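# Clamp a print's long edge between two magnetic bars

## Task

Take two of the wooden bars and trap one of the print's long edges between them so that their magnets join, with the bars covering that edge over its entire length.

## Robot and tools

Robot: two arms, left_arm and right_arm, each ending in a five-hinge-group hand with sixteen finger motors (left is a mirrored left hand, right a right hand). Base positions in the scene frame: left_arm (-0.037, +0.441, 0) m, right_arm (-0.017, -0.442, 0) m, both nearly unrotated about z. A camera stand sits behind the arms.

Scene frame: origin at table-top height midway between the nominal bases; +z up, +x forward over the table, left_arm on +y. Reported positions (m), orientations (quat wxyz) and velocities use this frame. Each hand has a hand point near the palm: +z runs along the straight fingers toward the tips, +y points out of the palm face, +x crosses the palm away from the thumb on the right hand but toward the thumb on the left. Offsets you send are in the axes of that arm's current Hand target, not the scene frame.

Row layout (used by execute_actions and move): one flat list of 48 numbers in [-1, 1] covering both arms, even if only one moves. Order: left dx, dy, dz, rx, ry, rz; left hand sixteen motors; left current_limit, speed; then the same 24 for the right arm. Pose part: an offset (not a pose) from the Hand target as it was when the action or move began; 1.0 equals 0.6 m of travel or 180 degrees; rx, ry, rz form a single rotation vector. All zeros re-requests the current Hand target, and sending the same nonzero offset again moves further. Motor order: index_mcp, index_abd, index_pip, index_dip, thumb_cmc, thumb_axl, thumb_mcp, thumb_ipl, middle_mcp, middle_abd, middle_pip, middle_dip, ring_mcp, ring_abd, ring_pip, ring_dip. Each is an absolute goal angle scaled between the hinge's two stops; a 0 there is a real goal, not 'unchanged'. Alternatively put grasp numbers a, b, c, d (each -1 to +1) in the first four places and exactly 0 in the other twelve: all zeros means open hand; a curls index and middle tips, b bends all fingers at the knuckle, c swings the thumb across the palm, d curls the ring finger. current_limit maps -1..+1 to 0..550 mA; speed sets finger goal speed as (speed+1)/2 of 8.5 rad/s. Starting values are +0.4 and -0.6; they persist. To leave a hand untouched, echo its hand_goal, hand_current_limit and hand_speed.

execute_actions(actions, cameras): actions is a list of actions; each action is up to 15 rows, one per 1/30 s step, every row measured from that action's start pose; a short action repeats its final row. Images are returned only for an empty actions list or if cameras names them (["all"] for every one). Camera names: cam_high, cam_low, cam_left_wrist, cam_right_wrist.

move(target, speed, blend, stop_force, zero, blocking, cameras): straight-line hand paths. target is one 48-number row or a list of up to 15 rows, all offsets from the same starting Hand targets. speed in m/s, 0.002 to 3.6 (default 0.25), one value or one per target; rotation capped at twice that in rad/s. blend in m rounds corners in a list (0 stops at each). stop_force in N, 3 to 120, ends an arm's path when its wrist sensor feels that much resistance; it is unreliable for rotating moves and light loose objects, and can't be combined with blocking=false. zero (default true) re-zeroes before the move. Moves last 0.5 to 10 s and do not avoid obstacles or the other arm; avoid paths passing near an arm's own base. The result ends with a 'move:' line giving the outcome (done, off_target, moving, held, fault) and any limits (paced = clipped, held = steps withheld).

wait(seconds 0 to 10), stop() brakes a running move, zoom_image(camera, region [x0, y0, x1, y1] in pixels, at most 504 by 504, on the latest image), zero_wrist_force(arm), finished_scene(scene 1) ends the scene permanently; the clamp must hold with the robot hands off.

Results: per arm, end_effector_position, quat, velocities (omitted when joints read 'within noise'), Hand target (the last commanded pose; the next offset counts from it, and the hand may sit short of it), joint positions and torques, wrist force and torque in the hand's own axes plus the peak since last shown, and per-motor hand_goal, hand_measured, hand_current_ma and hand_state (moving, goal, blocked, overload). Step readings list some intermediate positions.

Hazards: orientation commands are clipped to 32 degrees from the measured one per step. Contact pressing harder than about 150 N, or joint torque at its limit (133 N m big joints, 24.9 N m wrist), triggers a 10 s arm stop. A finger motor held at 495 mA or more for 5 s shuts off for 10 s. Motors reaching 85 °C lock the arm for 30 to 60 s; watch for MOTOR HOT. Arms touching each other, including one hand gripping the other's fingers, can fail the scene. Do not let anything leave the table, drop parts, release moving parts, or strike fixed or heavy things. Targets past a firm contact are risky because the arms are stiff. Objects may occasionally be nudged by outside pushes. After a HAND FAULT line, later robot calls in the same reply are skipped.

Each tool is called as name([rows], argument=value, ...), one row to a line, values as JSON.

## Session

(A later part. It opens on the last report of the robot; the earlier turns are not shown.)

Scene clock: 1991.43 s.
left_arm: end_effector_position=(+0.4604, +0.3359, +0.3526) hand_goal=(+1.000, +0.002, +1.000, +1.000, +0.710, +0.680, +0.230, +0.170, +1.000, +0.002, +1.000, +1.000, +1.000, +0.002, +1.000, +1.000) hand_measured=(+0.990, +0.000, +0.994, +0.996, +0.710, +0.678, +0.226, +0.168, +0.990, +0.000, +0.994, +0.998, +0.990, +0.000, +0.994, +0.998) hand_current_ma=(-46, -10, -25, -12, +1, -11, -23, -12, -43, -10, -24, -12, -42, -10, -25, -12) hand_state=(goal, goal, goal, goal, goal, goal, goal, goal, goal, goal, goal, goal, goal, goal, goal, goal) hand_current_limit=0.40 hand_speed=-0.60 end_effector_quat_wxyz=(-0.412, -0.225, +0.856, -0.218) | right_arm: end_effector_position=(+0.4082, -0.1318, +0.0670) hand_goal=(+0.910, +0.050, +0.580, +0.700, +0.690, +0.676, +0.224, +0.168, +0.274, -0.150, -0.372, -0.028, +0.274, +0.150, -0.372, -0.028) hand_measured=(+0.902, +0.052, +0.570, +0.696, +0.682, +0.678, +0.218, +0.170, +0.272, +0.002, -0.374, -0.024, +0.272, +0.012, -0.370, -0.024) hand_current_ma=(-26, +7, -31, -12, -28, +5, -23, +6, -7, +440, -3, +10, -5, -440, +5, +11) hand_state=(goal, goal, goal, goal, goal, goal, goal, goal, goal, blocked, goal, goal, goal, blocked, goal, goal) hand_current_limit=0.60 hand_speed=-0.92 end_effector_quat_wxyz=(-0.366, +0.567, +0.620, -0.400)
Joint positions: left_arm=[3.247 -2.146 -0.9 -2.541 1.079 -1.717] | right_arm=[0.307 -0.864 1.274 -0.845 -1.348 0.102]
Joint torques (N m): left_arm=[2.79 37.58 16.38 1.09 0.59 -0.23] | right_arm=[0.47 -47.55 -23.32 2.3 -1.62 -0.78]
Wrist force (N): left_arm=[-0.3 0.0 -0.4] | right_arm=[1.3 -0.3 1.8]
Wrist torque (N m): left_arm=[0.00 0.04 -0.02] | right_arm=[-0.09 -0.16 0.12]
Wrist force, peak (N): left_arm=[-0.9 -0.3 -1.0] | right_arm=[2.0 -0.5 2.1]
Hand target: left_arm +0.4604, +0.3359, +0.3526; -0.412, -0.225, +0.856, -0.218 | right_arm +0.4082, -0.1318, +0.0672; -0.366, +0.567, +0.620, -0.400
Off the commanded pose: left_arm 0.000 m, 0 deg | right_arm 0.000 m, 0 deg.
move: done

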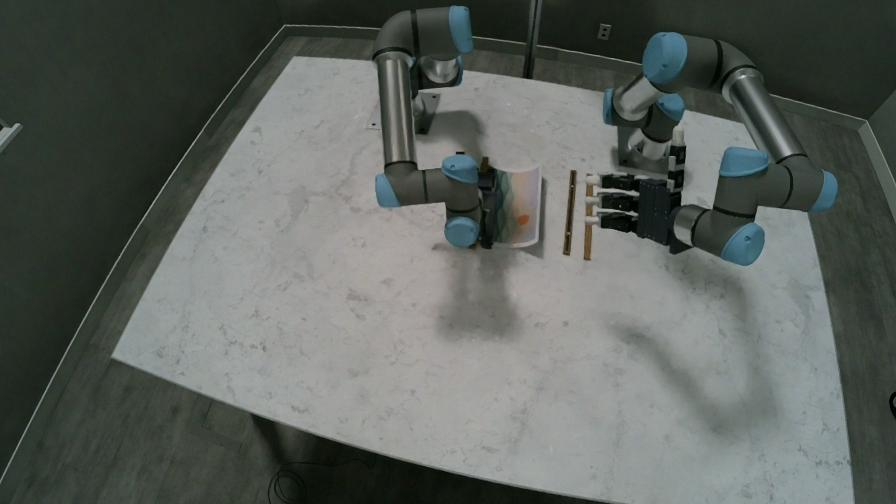

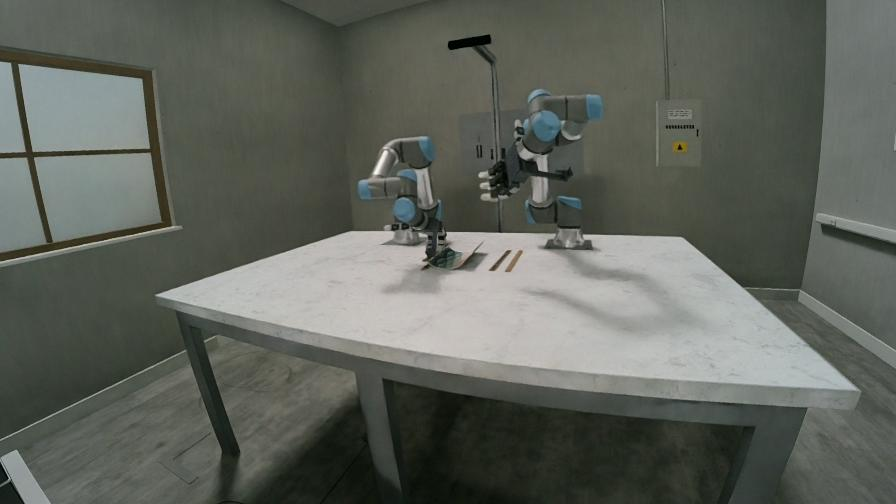

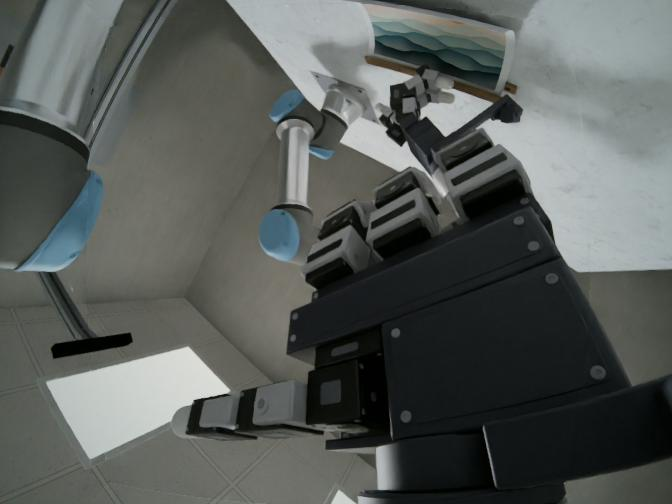

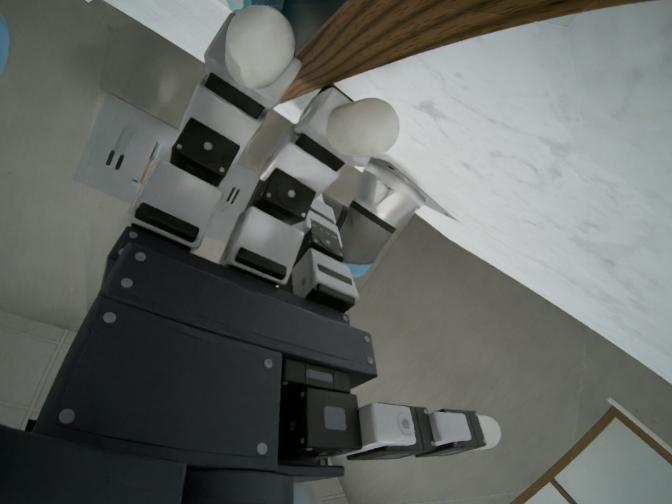

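move(target=[0,0,0,0,0,0,1,0.001,1,1,0.71,0.68,0.23,0.17,1,0.001,1,1,1,0.001,1,1,0.4,-0.6,0,-0.05168,-0.02323,0,0,0,0.91,0.05,0.58,0.70,0.69,0.6766,0.2247,0.1676,0.274,-0.15,-0.3723,-0.029,0.274,0.15,-0.3723,-0.029,0.6,-0.92], speed=0.04, cameras=["all"])

zoom_image(camera="cam_low", region=[418, 230, 498, 280])

zoom_image(camera="cam_low", region=[418, 245, 448, 275])

zoom_image(camera="cam_left_wrist", region=[310, 0, 560, 180])

Scene clock: 2049.03 s.
left_arm: end_effector_position=(+0.4604, +0.3359, +0.3526) hand_goal=(+1.000, +0.002, +1.000, +1.000, +0.710, +0.680, +0.230, +0.170, +1.000, +0.002, +1.000, +1.000, +1.000, +0.002, +1.000, +1.000) hand_measured=(+0.990, +0.000, +0.994, +0.996, +0.710, +0.678, +0.226, +0.168, +0.990, +0.000, +0.994, +0.998, +0.990, +0.000, +0.994, +0.998) hand_current_ma=(-46, -10, -25, -12, +1, -11, -23, -12, -43, -10, -24, -12, -42, -10, -25, -12) hand_state=(goal, goal, goal, goal, goal, goal, goal, goal, goal, goal, goal, goal, goal, goal, goal, goal) hand_current_limit=0.40 hand_speed=-0.60 end_effector_quat_wxyz=(-0.412, -0.225, +0.856, -0.218) | right_arm: end_effector_position=(+0.4082, -0.1318, +0.1014) hand_goal=(+0.910, +0.050, +0.580, +0.700, +0.690, +0.676, +0.224, +0.168, +0.274, -0.150, -0.372, -0.028, +0.274, +0.150, -0.372, -0.028) hand_measured=(+0.902, +0.052, +0.570, +0.696, +0.682, +0.678, +0.218, +0.170, +0.272, +0.002, -0.374, -0.024, +0.272, +0.012, -0.370, -0.024) hand_current_ma=(-26, +7, -31, -12, -28, +5, -23, +6, -7, +440, -3, +10, -5, -440, +5, +11) hand_state=(goal, goal, goal, goal, goal, goal, goal, goal, goal, blocked, goal, goal, goal, blocked, goal, goal) hand_current_limit=0.60 hand_speed=-0.92 end_effector_quat_wxyz=(-0.366, +0.567, +0.620, -0.400) end_effector_velocity=(+0.001, +0.000, -0.002) end_effector_angular_velocity=(+0.000, -0.002, +0.001)
Joint positions: left_arm=[3.247 -2.146 -0.9 -2.541 1.079 -1.717] | right_arm=[0.307 -0.895 1.234 -0.775 -1.348 0.102]
Joint velocities: left_arm=[within noise] | right_arm=[0 0.001 0.002 -0.005 -0.001 0]
Joint torques (N m): left_arm=[4.85 40.23 15.86 1.03 0.91 -1.35] | right_arm=[2.04 -38.69 -8.18 -1.06 1.94 0.73]
Wrist force (N): left_arm=[-0.3 -0.1 -0.7] | right_arm=[1.6 -0.2 2.0]
Wrist torque (N m): left_arm=[0.01 0.02 -0.01] | right_arm=[-0.10 -0.19 0.13]
Wrist force, peak (N): left_arm=[-0.8 0.1 -1.1] | right_arm=[1.7 -0.8 2.2]
Hand target: left_arm +0.4604, +0.3359, +0.3526; -0.412, -0.225, +0.856, -0.218 | right_arm +0.4082, -0.1318, +0.1012; -0.366, +0.567, +0.620, -0.400
Off the commanded pose: left_arm 0.000 m, 0 deg | right_arm 0.000 m, 0 deg.
move: done

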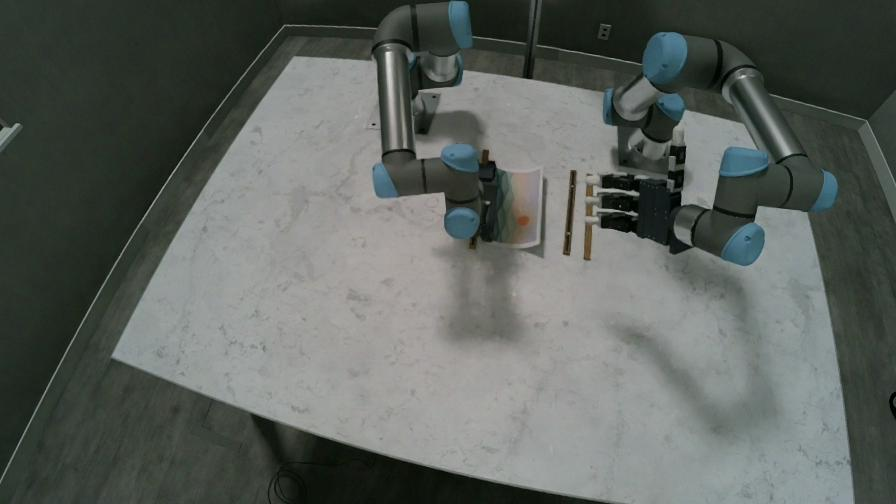

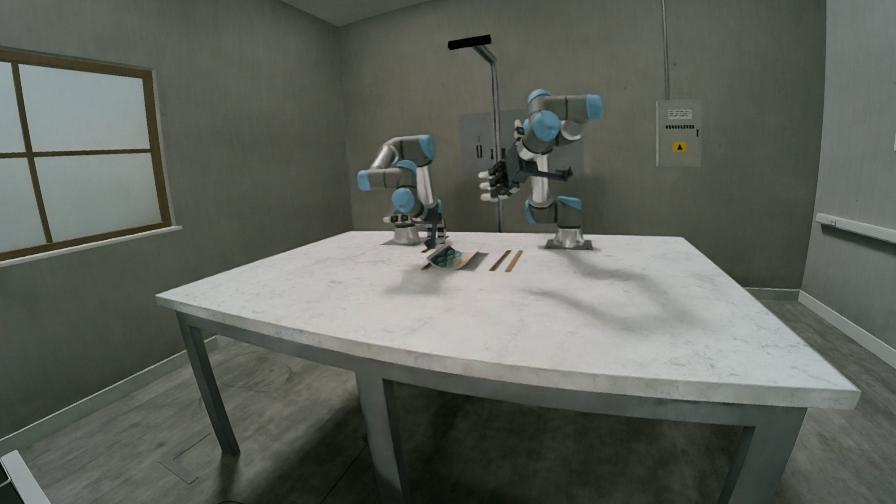

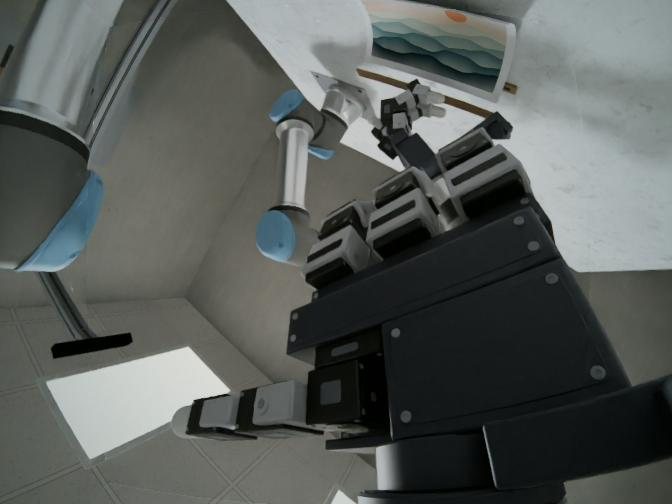

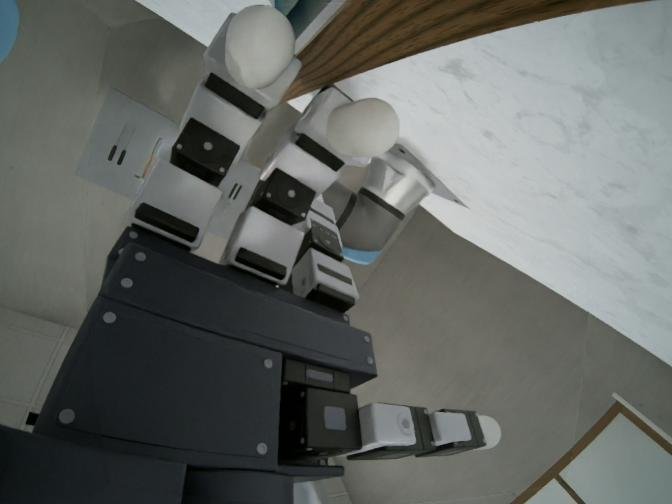

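Scaled by 6.300 from the camera's 896x504 image, which has a finer 1280x720 frame.

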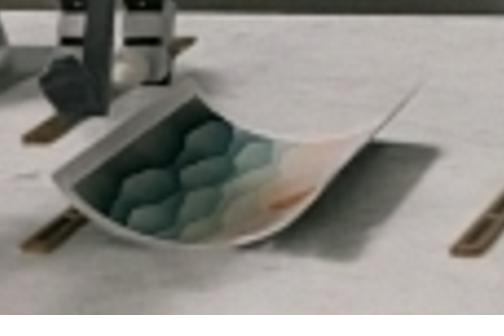

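Scaled by 16.800 from the camera's 896x504 image, which has a finer 1280x720 frame.

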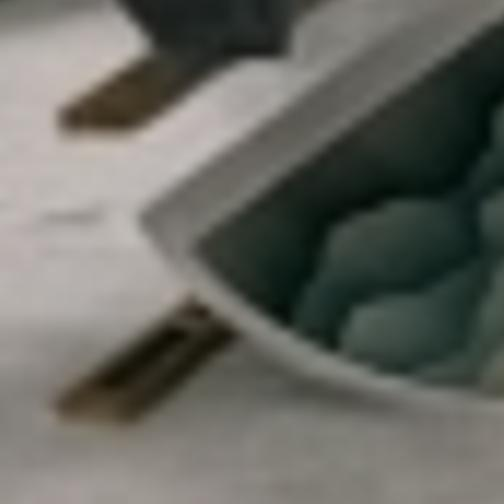

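Scaled by 2.016 from the camera's 672x504 image, which has a finer 960x720 frame.

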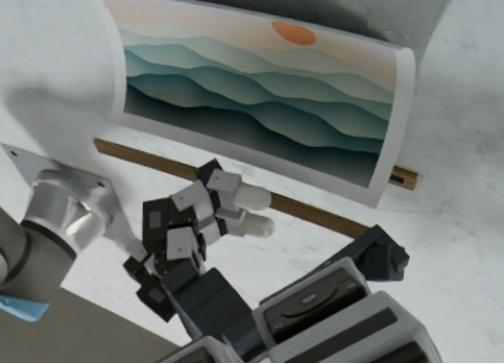

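zoom_image(camera="cam_left_wrist", region=[470, 75, 520, 110])

zoom_image(camera="cam_left_wrist", region=[355, 40, 405, 80])

Scaled by 10.080 from the camera's 672x504 image, which has a finer 960x720 frame.

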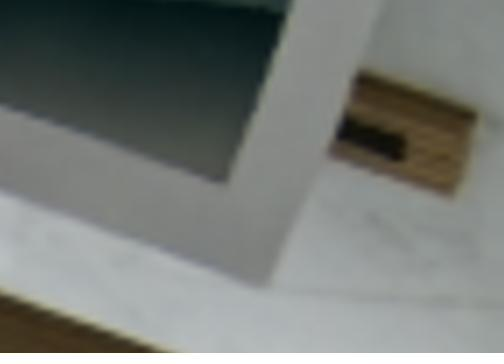

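Scaled by 10.080 from the camera's 672x504 image, which has a finer 960x720 frame.

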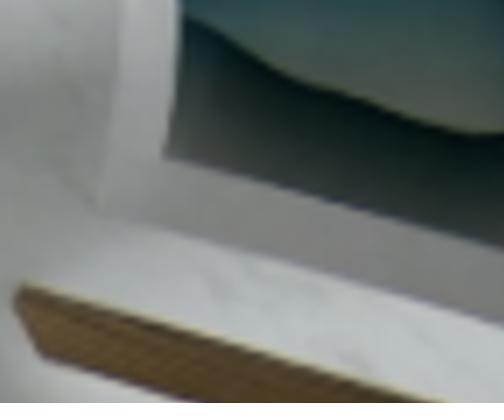

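move([
  [0,0,0,0,0,0,1,0.001,1,1,0.71,0.68,0.23,0.17,1,0.001,1,1,1,0.001,1,1,0.4,-0.6,0.00667,0.0152,0.00683,0,0,0,0.91,0.05,0.58,0.70,0.69,0.6766,0.2247,0.1676,0.274,-0.15,-0.3723,-0.029,0.274,0.15,-0.3723,-0.029,0.6,-0.92],
  [0,0,0,0,0,0,1,0.001,1,1,0.71,0.68,0.23,0.17,1,0.001,1,1,1,0.001,1,1,0.4,-0.6,0.005,0.07752,0.03485,0,0,0,0.91,0.05,0.58,0.70,0.69,0.6766,0.2247,0.1676,0.274,-0.15,-0.3723,-0.029,0.274,0.15,-0.3723,-0.029,0.6,-0.92],
], speed=[0.03,0.02], blend=0.003, cameras=["all"])

zoom_image(camera="cam_left_wrist", region=[310, 0, 560, 180])

zoom_image(camera="cam_low", region=[418, 230, 498, 280])

zoom_image(camera="cam_low", region=[418, 250, 448, 274])

zoom_image(camera="cam_left_wrist", region=[470, 75, 520, 110])

zoom_image(camera="cam_left_wrist", region=[355, 40, 405, 80])

Scene clock: 2112.37 s.
left_arm: end_effector_position=(+0.4604, +0.3359, +0.3526) hand_goal=(+1.000, +0.002, +1.000, +1.000, +0.710, +0.680, +0.230, +0.170, +1.000, +0.002, +1.000, +1.000, +1.000, +0.002, +1.000, +1.000) hand_measured=(+0.990, +0.000, +0.994, +0.996, +0.710, +0.678, +0.226, +0.168, +0.990, +0.000, +0.994, +0.998, +0.990, +0.000, +0.994, +0.998) hand_current_ma=(-46, -10, -25, -12, +1, -11, -23, -12, -43, -10, -24, -12, -42, -10, -25, -12) hand_state=(goal, goal, goal, goal, goal, goal, goal, goal, goal, goal, goal, goal, goal, goal, goal, goal) hand_current_limit=0.40 hand_speed=-0.60 end_effector_quat_wxyz=(-0.412, -0.225, +0.856, -0.218) | right_arm: end_effector_position=(+0.4079, -0.1288, +0.0500) hand_goal=(+0.910, +0.050, +0.580, +0.700, +0.690, +0.676, +0.224, +0.168, +0.274, -0.150, -0.372, -0.028, +0.274, +0.150, -0.372, -0.028) hand_measured=(+0.902, +0.052, +0.570, +0.696, +0.682, +0.678, +0.218, +0.170, +0.272, +0.002, -0.374, -0.024, +0.272, +0.012, -0.370, -0.024) hand_current_ma=(-26, +7, -31, -12, -28, +5, -23, +6, -7, +440, -3, +10, -5, -440, +5, +11) hand_state=(goal, goal, goal, goal, goal, goal, goal, goal, goal, blocked, goal, goal, goal, blocked, goal, goal) hand_current_limit=0.60 hand_speed=-0.92 end_effector_quat_wxyz=(-0.366, +0.567, +0.620, -0.400)
Joint positions: left_arm=[3.247 -2.146 -0.9 -2.541 1.079 -1.717] | right_arm=[0.311 -0.844 1.285 -0.878 -1.344 0.104]
Joint torques (N m): left_arm=[6.88 43.75 16.35 1.02 1.24 -2.15] | right_arm=[-5.65 -51 -20.14 2.13 -2.58 -1.24]
Wrist force (N): left_arm=[-0.3 0.3 -0.7] | right_arm=[1.5 -0.3 1.9]
Wrist torque (N m): left_arm=[0.06 0.03 -0.03] | right_arm=[-0.10 -0.18 0.07]
Wrist force, peak (N): left_arm=[-0.5 -0.1 -1.3] | right_arm=[1.8 -0.8 2.3]
Hand target: left_arm +0.4604, +0.3359, +0.3526; -0.412, -0.225, +0.856, -0.218 | right_arm +0.4080, -0.1288, +0.0502; -0.366, +0.567, +0.620, -0.400
Off the commanded pose: left_arm 0.000 m, 0 deg | right_arm 0.000 m, 0 deg.
move: done

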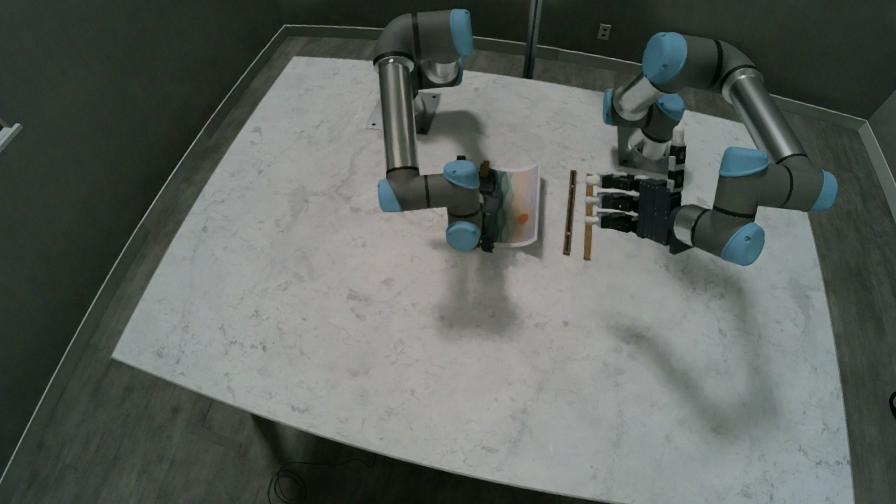

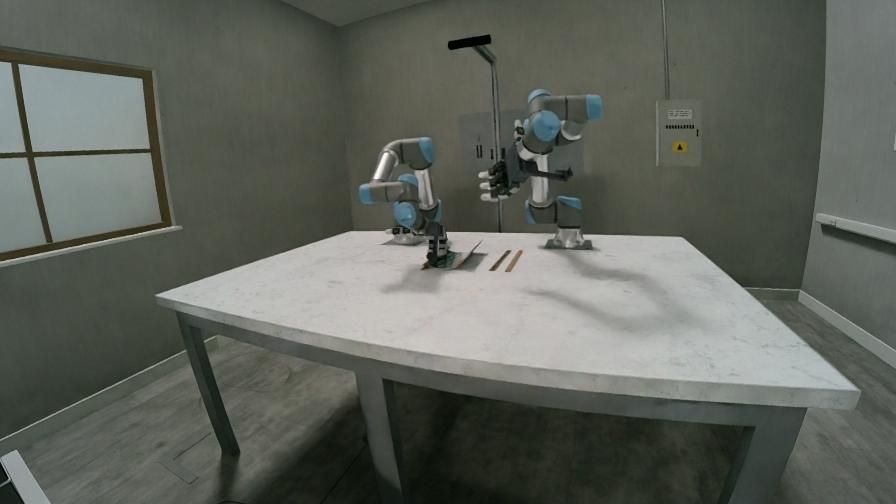

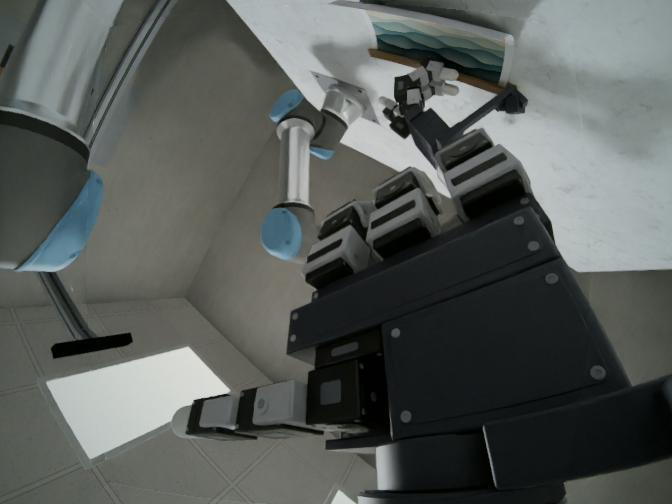

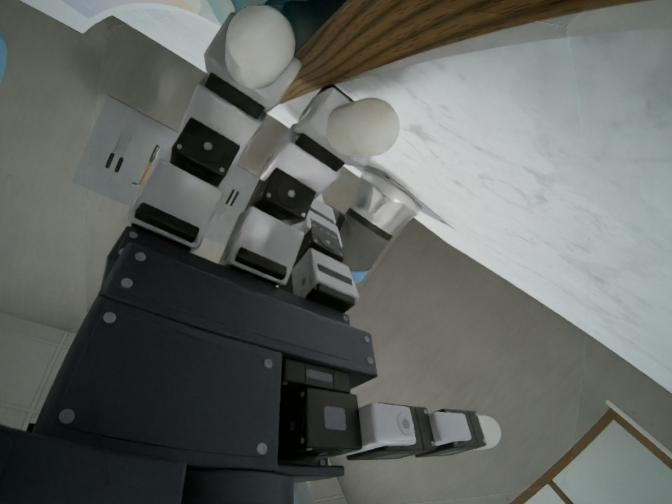

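Scaled by 2.016 from the camera's 672x504 image, which has a finer 960x720 frame.

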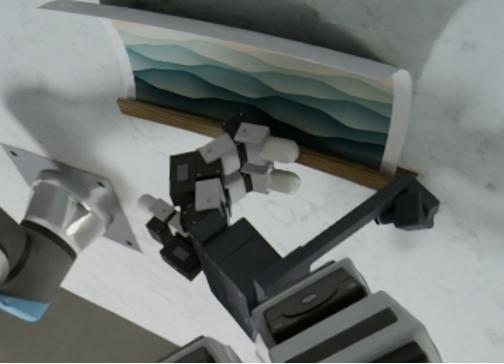

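Scaled by 6.300 from the camera's 896x504 image, which has a finer 1280x720 frame.

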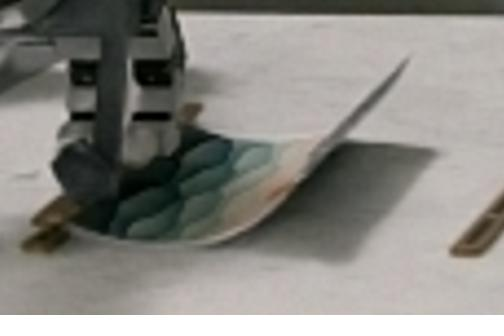

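Scaled by 16.800 from the camera's 896x504 image, which has a finer 1280x720 frame.

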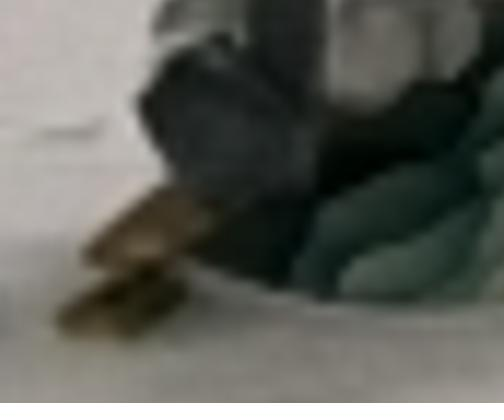

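Scaled by 10.080 from the camera's 672x504 image, which has a finer 960x720 frame.

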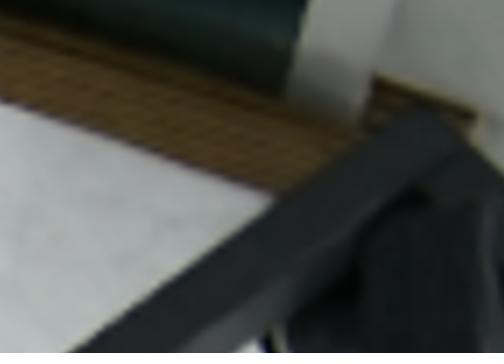

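Scaled by 10.080 from the camera's 672x504 image, which has a finer 960x720 frame.

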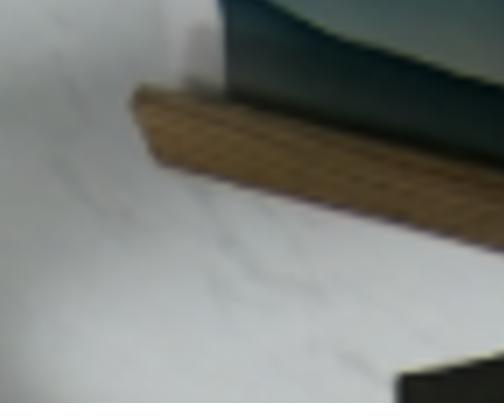

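move(target=[0,0,0,0,0,0,1,0.001,1,1,0.71,0.68,0.23,0.17,1,0.001,1,1,1,0.001,1,1,0.4,-0.6,-0.00667,0.01216,0.00547,0,0,0,0.91,0.05,0.58,0.70,0.69,0.6766,0.2247,0.1676,0.274,-0.15,-0.3723,-0.029,0.274,0.15,-0.3723,-0.029,0.6,-0.92], speed=0.015, stop_force=4, cameras=["all"])

zoom_image(camera="cam_low", region=[418, 245, 448, 274])

zoom_image(camera="cam_left_wrist", region=[470, 75, 520, 110])

zoom_image(camera="cam_left_wrist", region=[355, 40, 405, 80])

zoom_image(camera="cam_high", region=[460, 145, 500, 180])

zoom_image(camera="cam_high", region=[455, 225, 505, 260])

Scene clock: 2126.60 s.
left_arm: end_effector_position=(+0.4604, +0.3359, +0.3526) hand_goal=(+1.000, +0.002, +1.000, +1.000, +0.710, +0.680, +0.230, +0.170, +1.000, +0.002, +1.000, +1.000, +1.000, +0.002, +1.000, +1.000) hand_measured=(+0.990, +0.000, +0.994, +0.996, +0.710, +0.678, +0.226, +0.168, +0.990, +0.000, +0.994, +0.998, +0.990, +0.000, +0.994, +0.998) hand_current_ma=(-46, -10, -25, -12, +1, -11, -23, -12, -43, -10, -24, -12, -42, -10, -25, -12) hand_state=(goal, goal, goal, goal, goal, goal, goal, goal, goal, goal, goal, goal, goal, goal, goal, goal) hand_current_limit=0.40 hand_speed=-0.60 end_effector_quat_wxyz=(-0.412, -0.225, +0.856, -0.218) | right_arm: end_effector_position=(+0.4083, -0.1328, +0.0422) hand_goal=(+0.910, +0.050, +0.580, +0.700, +0.690, +0.676, +0.224, +0.168, +0.274, -0.150, -0.372, -0.028, +0.274, +0.150, -0.372, -0.028) hand_measured=(+0.902, +0.052, +0.570, +0.696, +0.682, +0.678, +0.218, +0.170, +0.272, +0.002, -0.374, -0.024, +0.272, +0.012, -0.370, -0.024) hand_current_ma=(-26, +7, -31, -12, -28, +5, -23, +6, -7, +440, -3, +10, -5, -440, +5, +11) hand_state=(goal, goal, goal, goal, goal, goal, goal, goal, goal, blocked, goal, goal, goal, blocked, goal, goal) hand_current_limit=0.60 hand_speed=-0.92 end_effector_quat_wxyz=(-0.366, +0.567, +0.620, -0.400)
Joint positions: left_arm=[3.247 -2.146 -0.9 -2.541 1.079 -1.717] | right_arm=[0.306 -0.839 1.299 -0.895 -1.349 0.101]
Joint torques (N m): left_arm=[8.13 44.61 15.93 1.09 1.28 -2.14] | right_arm=[4.65 -51.36 -24.45 3.1 2.24 0.82]
Wrist force (N): left_arm=[-0.3 0.0 -0.8] | right_arm=[1.5 -0.6 2.0]
Wrist torque (N m): left_arm=[0.03 0.03 -0.03] | right_arm=[-0.10 -0.18 0.11]
Wrist force, peak (N): left_arm=[-0.5 0.0 -1.3] | right_arm=[1.7 -0.8 2.2]
Hand target: left_arm +0.4604, +0.3359, +0.3526; -0.412, -0.225, +0.856, -0.218 | right_arm +0.4083, -0.1328, +0.0422; -0.366, +0.567, +0.620, -0.400
Off the commanded pose: left_arm 0.000 m, 0 deg | right_arm 0.000 m, 0 deg.
move: done

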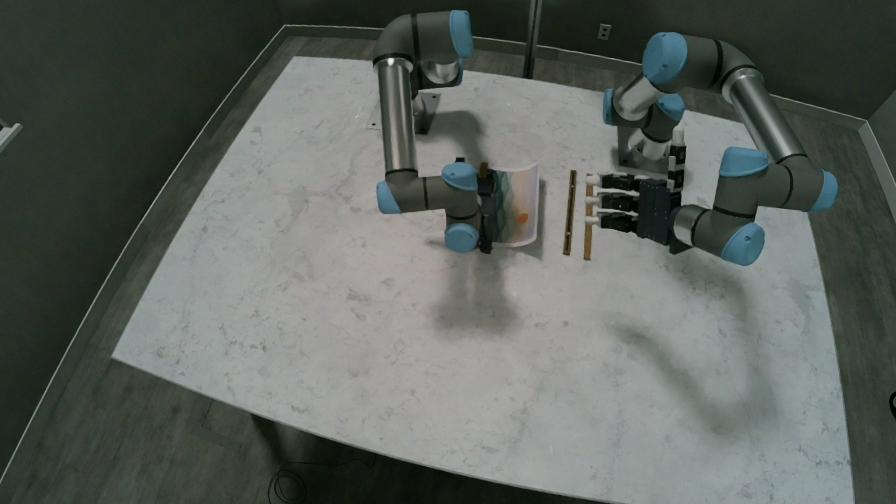

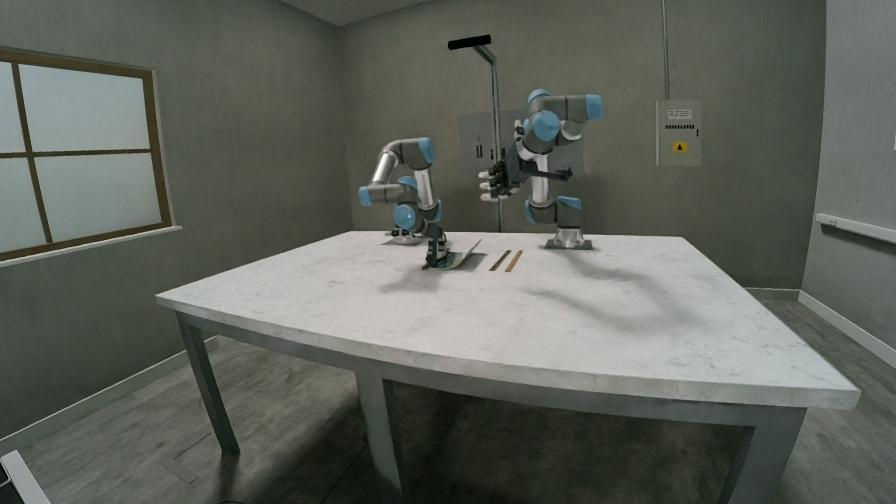

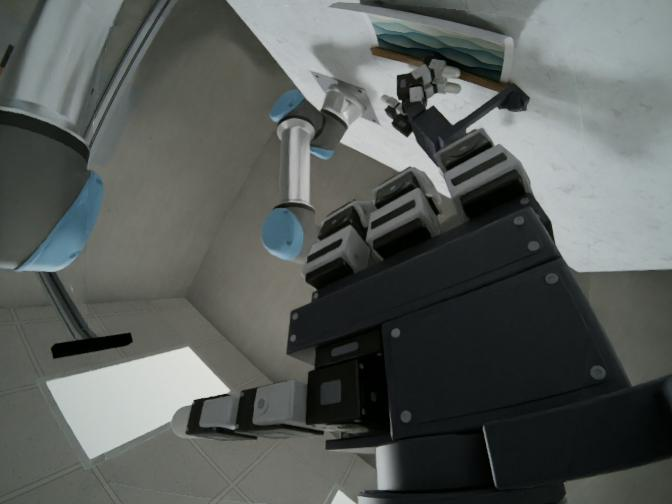

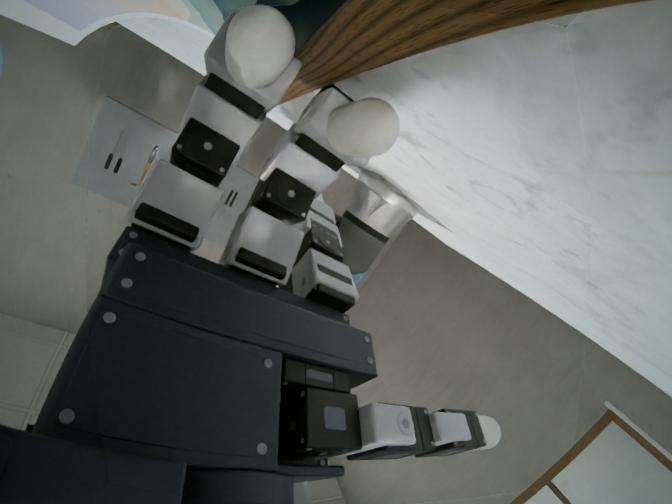

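Scaled by 16.800 from the camera's 896x504 image, which has a finer 1280x720 frame.

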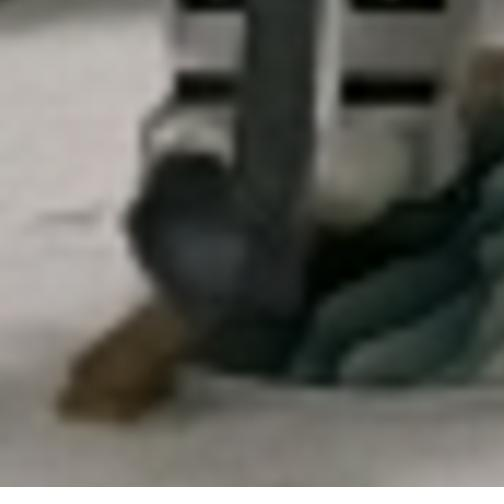

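Scaled by 10.080 from the camera's 672x504 image, which has a finer 960x720 frame.

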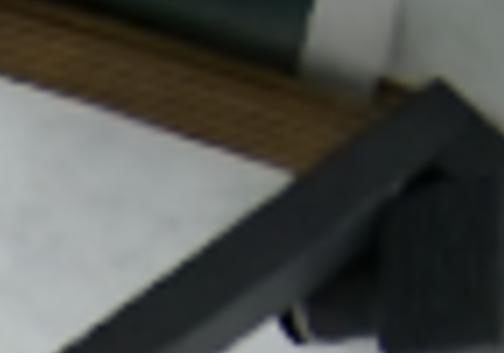

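Scaled by 10.080 from the camera's 672x504 image, which has a finer 960x720 frame.

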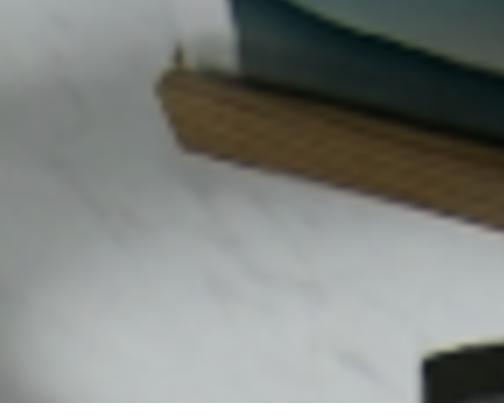

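Scaled by 12.600 from the camera's 896x504 image, which has a finer 1280x720 frame.

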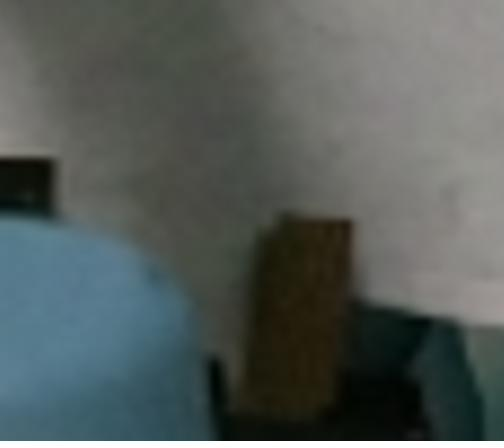

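Scaled by 10.080 from the camera's 896x504 image, which has a finer 1280x720 frame.

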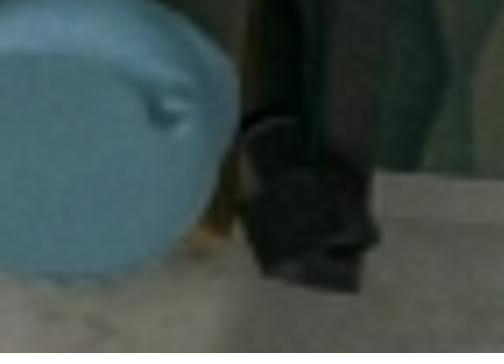

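zoom_image(camera="cam_low", region=[418, 258, 438, 274])

zoom_image(camera="cam_high", region=[472, 155, 496, 180])

zoom_image(camera="cam_high", region=[465, 235, 495, 255])

Scaled by 25.200 from the camera's 896x504 image, which has a finer 1280x720 frame.

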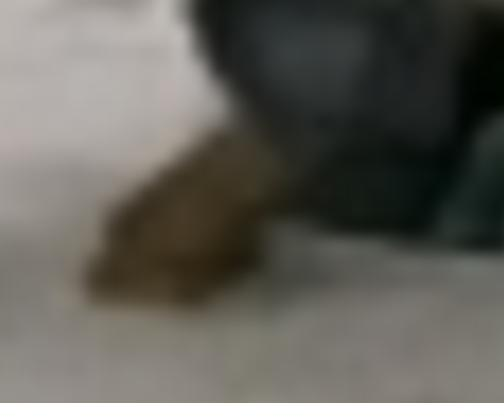

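Scaled by 20.160 from the camera's 896x504 image, which has a finer 1280x720 frame.

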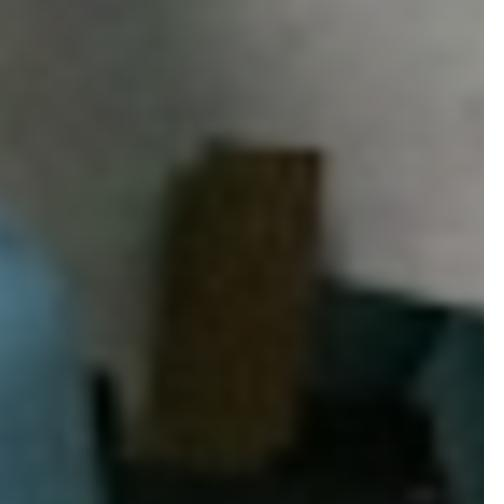

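Scaled by 16.800 from the camera's 896x504 image, which has a finer 1280x720 frame.

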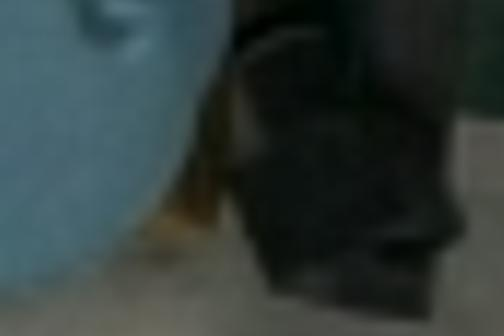

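move(target=[0,0,0,0,0,0,1,0.001,1,1,0.71,0.68,0.23,0.17,1,0.001,1,1,1,0.001,1,1,0.4,-0.6,-0.00833,0.00532,0.00239,0,0,0,0.91,0.05,0.58,0.70,0.69,0.6766,0.2247,0.1676,0.274,-0.15,-0.3723,-0.029,0.274,0.15,-0.3723,-0.029,0.6,-0.92], speed=0.01, stop_force=4, cameras=["cam_high","cam_low","cam_left_wrist"])

zoom_image(camera="cam_low", region=[418, 258, 438, 274])

zoom_image(camera="cam_left_wrist", region=[470, 75, 520, 110])

zoom_image(camera="cam_left_wrist", region=[355, 40, 405, 80])

zoom_image(camera="cam_high", region=[472, 155, 496, 180])

Scene clock: 2152.13 s.
left_arm: end_effector_position=(+0.4604, +0.3359, +0.3526) hand_goal=(+1.000, +0.002, +1.000, +1.000, +0.710, +0.680, +0.230, +0.170, +1.000, +0.002, +1.000, +1.000, +1.000, +0.002, +1.000, +1.000) hand_measured=(+0.990, +0.000, +0.994, +0.996, +0.710, +0.678, +0.226, +0.168, +0.990, +0.000, +0.994, +0.998, +0.990, +0.000, +0.994, +0.998) hand_current_ma=(-46, -10, -25, -12, +1, -11, -23, -12, -43, -10, -24, -12, -42, -10, -25, -12) hand_state=(goal, goal, goal, goal, goal, goal, goal, goal, goal, goal, goal, goal, goal, goal, goal, goal) hand_current_limit=0.40 hand_speed=-0.60 end_effector_quat_wxyz=(-0.412, -0.225, +0.856, -0.218) | right_arm: end_effector_position=(+0.4088, -0.1377, +0.0387) hand_goal=(+0.910, +0.050, +0.580, +0.700, +0.690, +0.676, +0.224, +0.168, +0.274, -0.150, -0.372, -0.028, +0.274, +0.150, -0.372, -0.028) hand_measured=(+0.902, +0.052, +0.570, +0.696, +0.682, +0.678, +0.218, +0.170, +0.270, +0.002, -0.372, -0.024, +0.270, +0.012, -0.370, -0.024) hand_current_ma=(-27, +7, -30, -12, -28, +5, -22, +6, -11, +440, -1, +10, -11, -440, +4, +10) hand_state=(goal, goal, goal, goal, goal, goal, goal, goal, goal, blocked, goal, goal, goal, blocked, goal, goal) hand_current_limit=0.60 hand_speed=-0.92 end_effector_quat_wxyz=(-0.366, +0.567, +0.620, -0.400)
Joint positions: left_arm=[3.247 -2.146 -0.9 -2.541 1.079 -1.717] | right_arm=[0.299 -0.84 1.31 -0.905 -1.356 0.098]
Joint torques (N m): left_arm=[7.64 46.5 16.06 1.03 1.4 -2.22] | right_arm=[5.51 -52.87 -24.58 2.76 2.5 0.89]
Wrist force (N): left_arm=[-0.5 0.2 -0.8] | right_arm=[1.5 0.0 1.9]
Wrist torque (N m): left_arm=[0.05 0.04 -0.04] | right_arm=[-0.11 -0.20 0.16]
Wrist force, peak (N): left_arm=[-0.8 0.1 -1.1] | right_arm=[1.9 -0.8 2.2]
Hand target: left_arm +0.4604, +0.3359, +0.3526; -0.412, -0.225, +0.856, -0.218 | right_arm +0.4088, -0.1377, +0.0387; -0.366, +0.567, +0.620, -0.400
Off the commanded pose: left_arm 0.000 m, 0 deg | right_arm 0.000 m, 0 deg.
move: done
Images, in order (width x height): cam_high 896x504, cam_low 896x504, cam_left_wrist 672x504.

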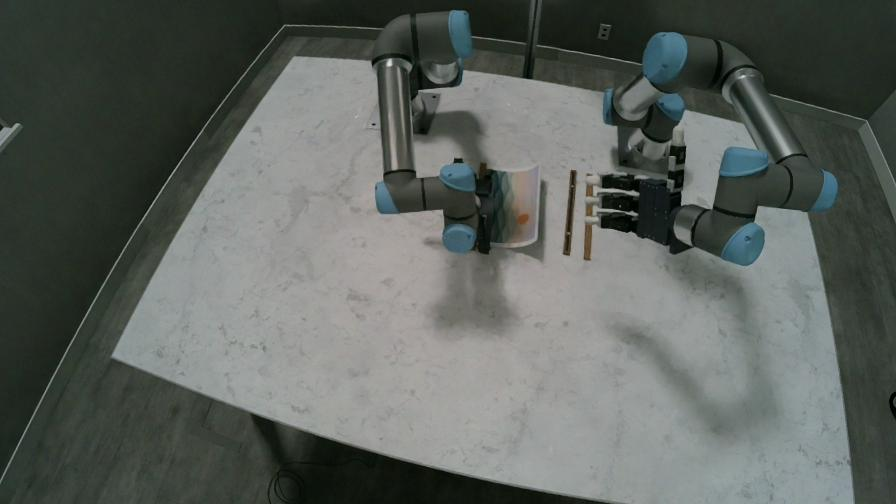

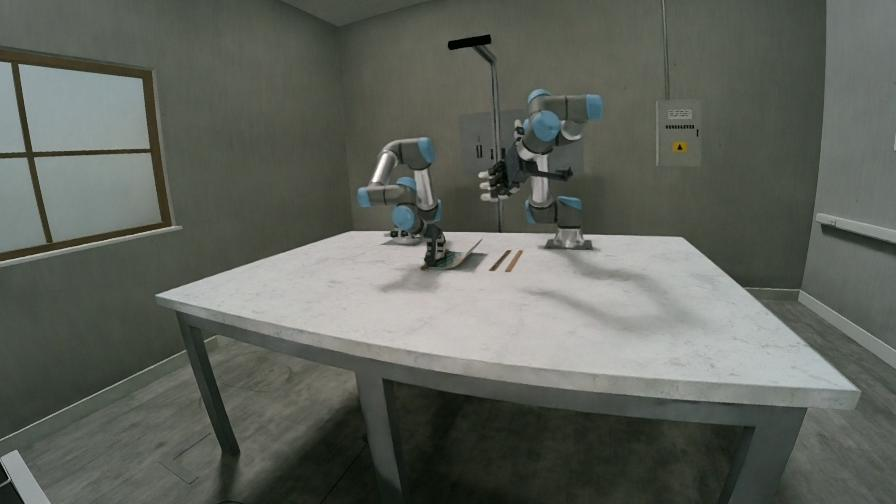

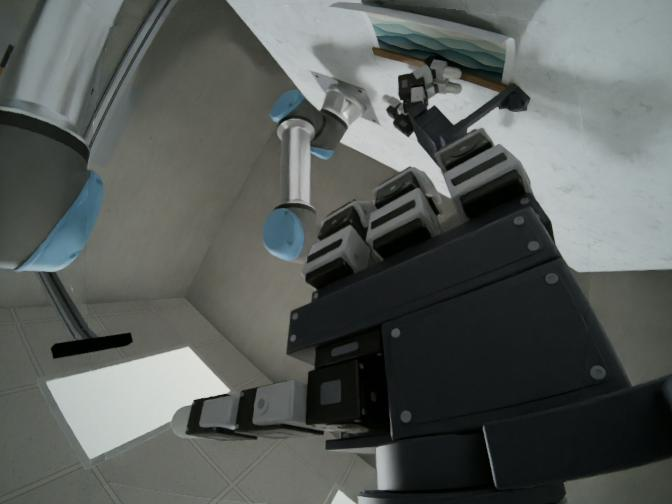

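Scaled by 25.200 from the camera's 896x504 image, which has a finer 1280x720 frame.

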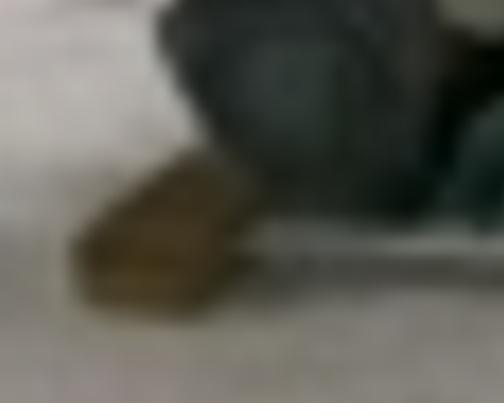

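Scaled by 10.080 from the camera's 672x504 image, which has a finer 960x720 frame.

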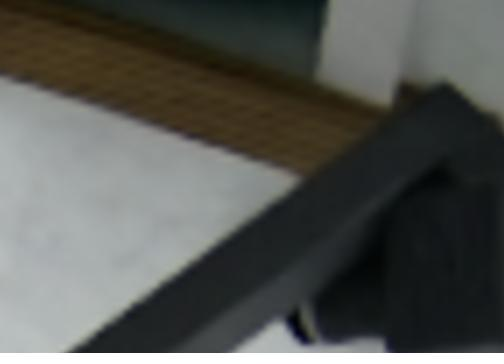

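Scaled by 10.080 from the camera's 672x504 image, which has a finer 960x720 frame.

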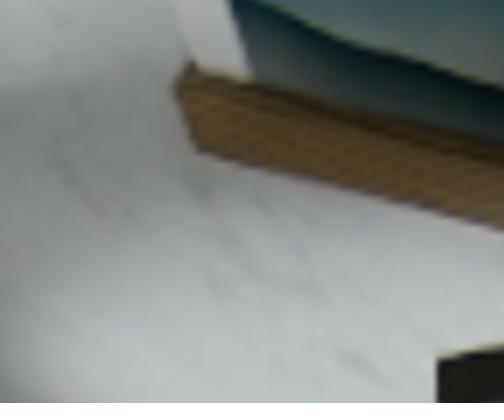

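Scaled by 20.160 from the camera's 896x504 image, which has a finer 1280x720 frame.

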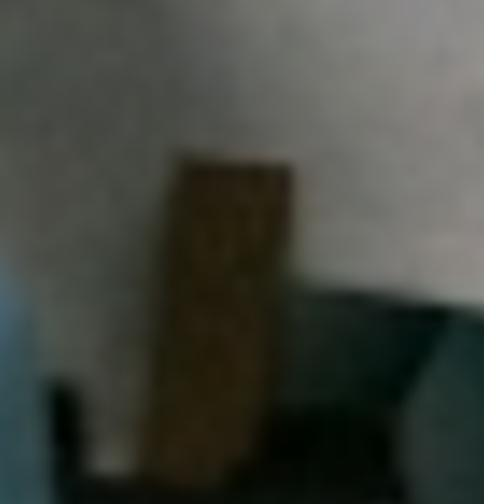

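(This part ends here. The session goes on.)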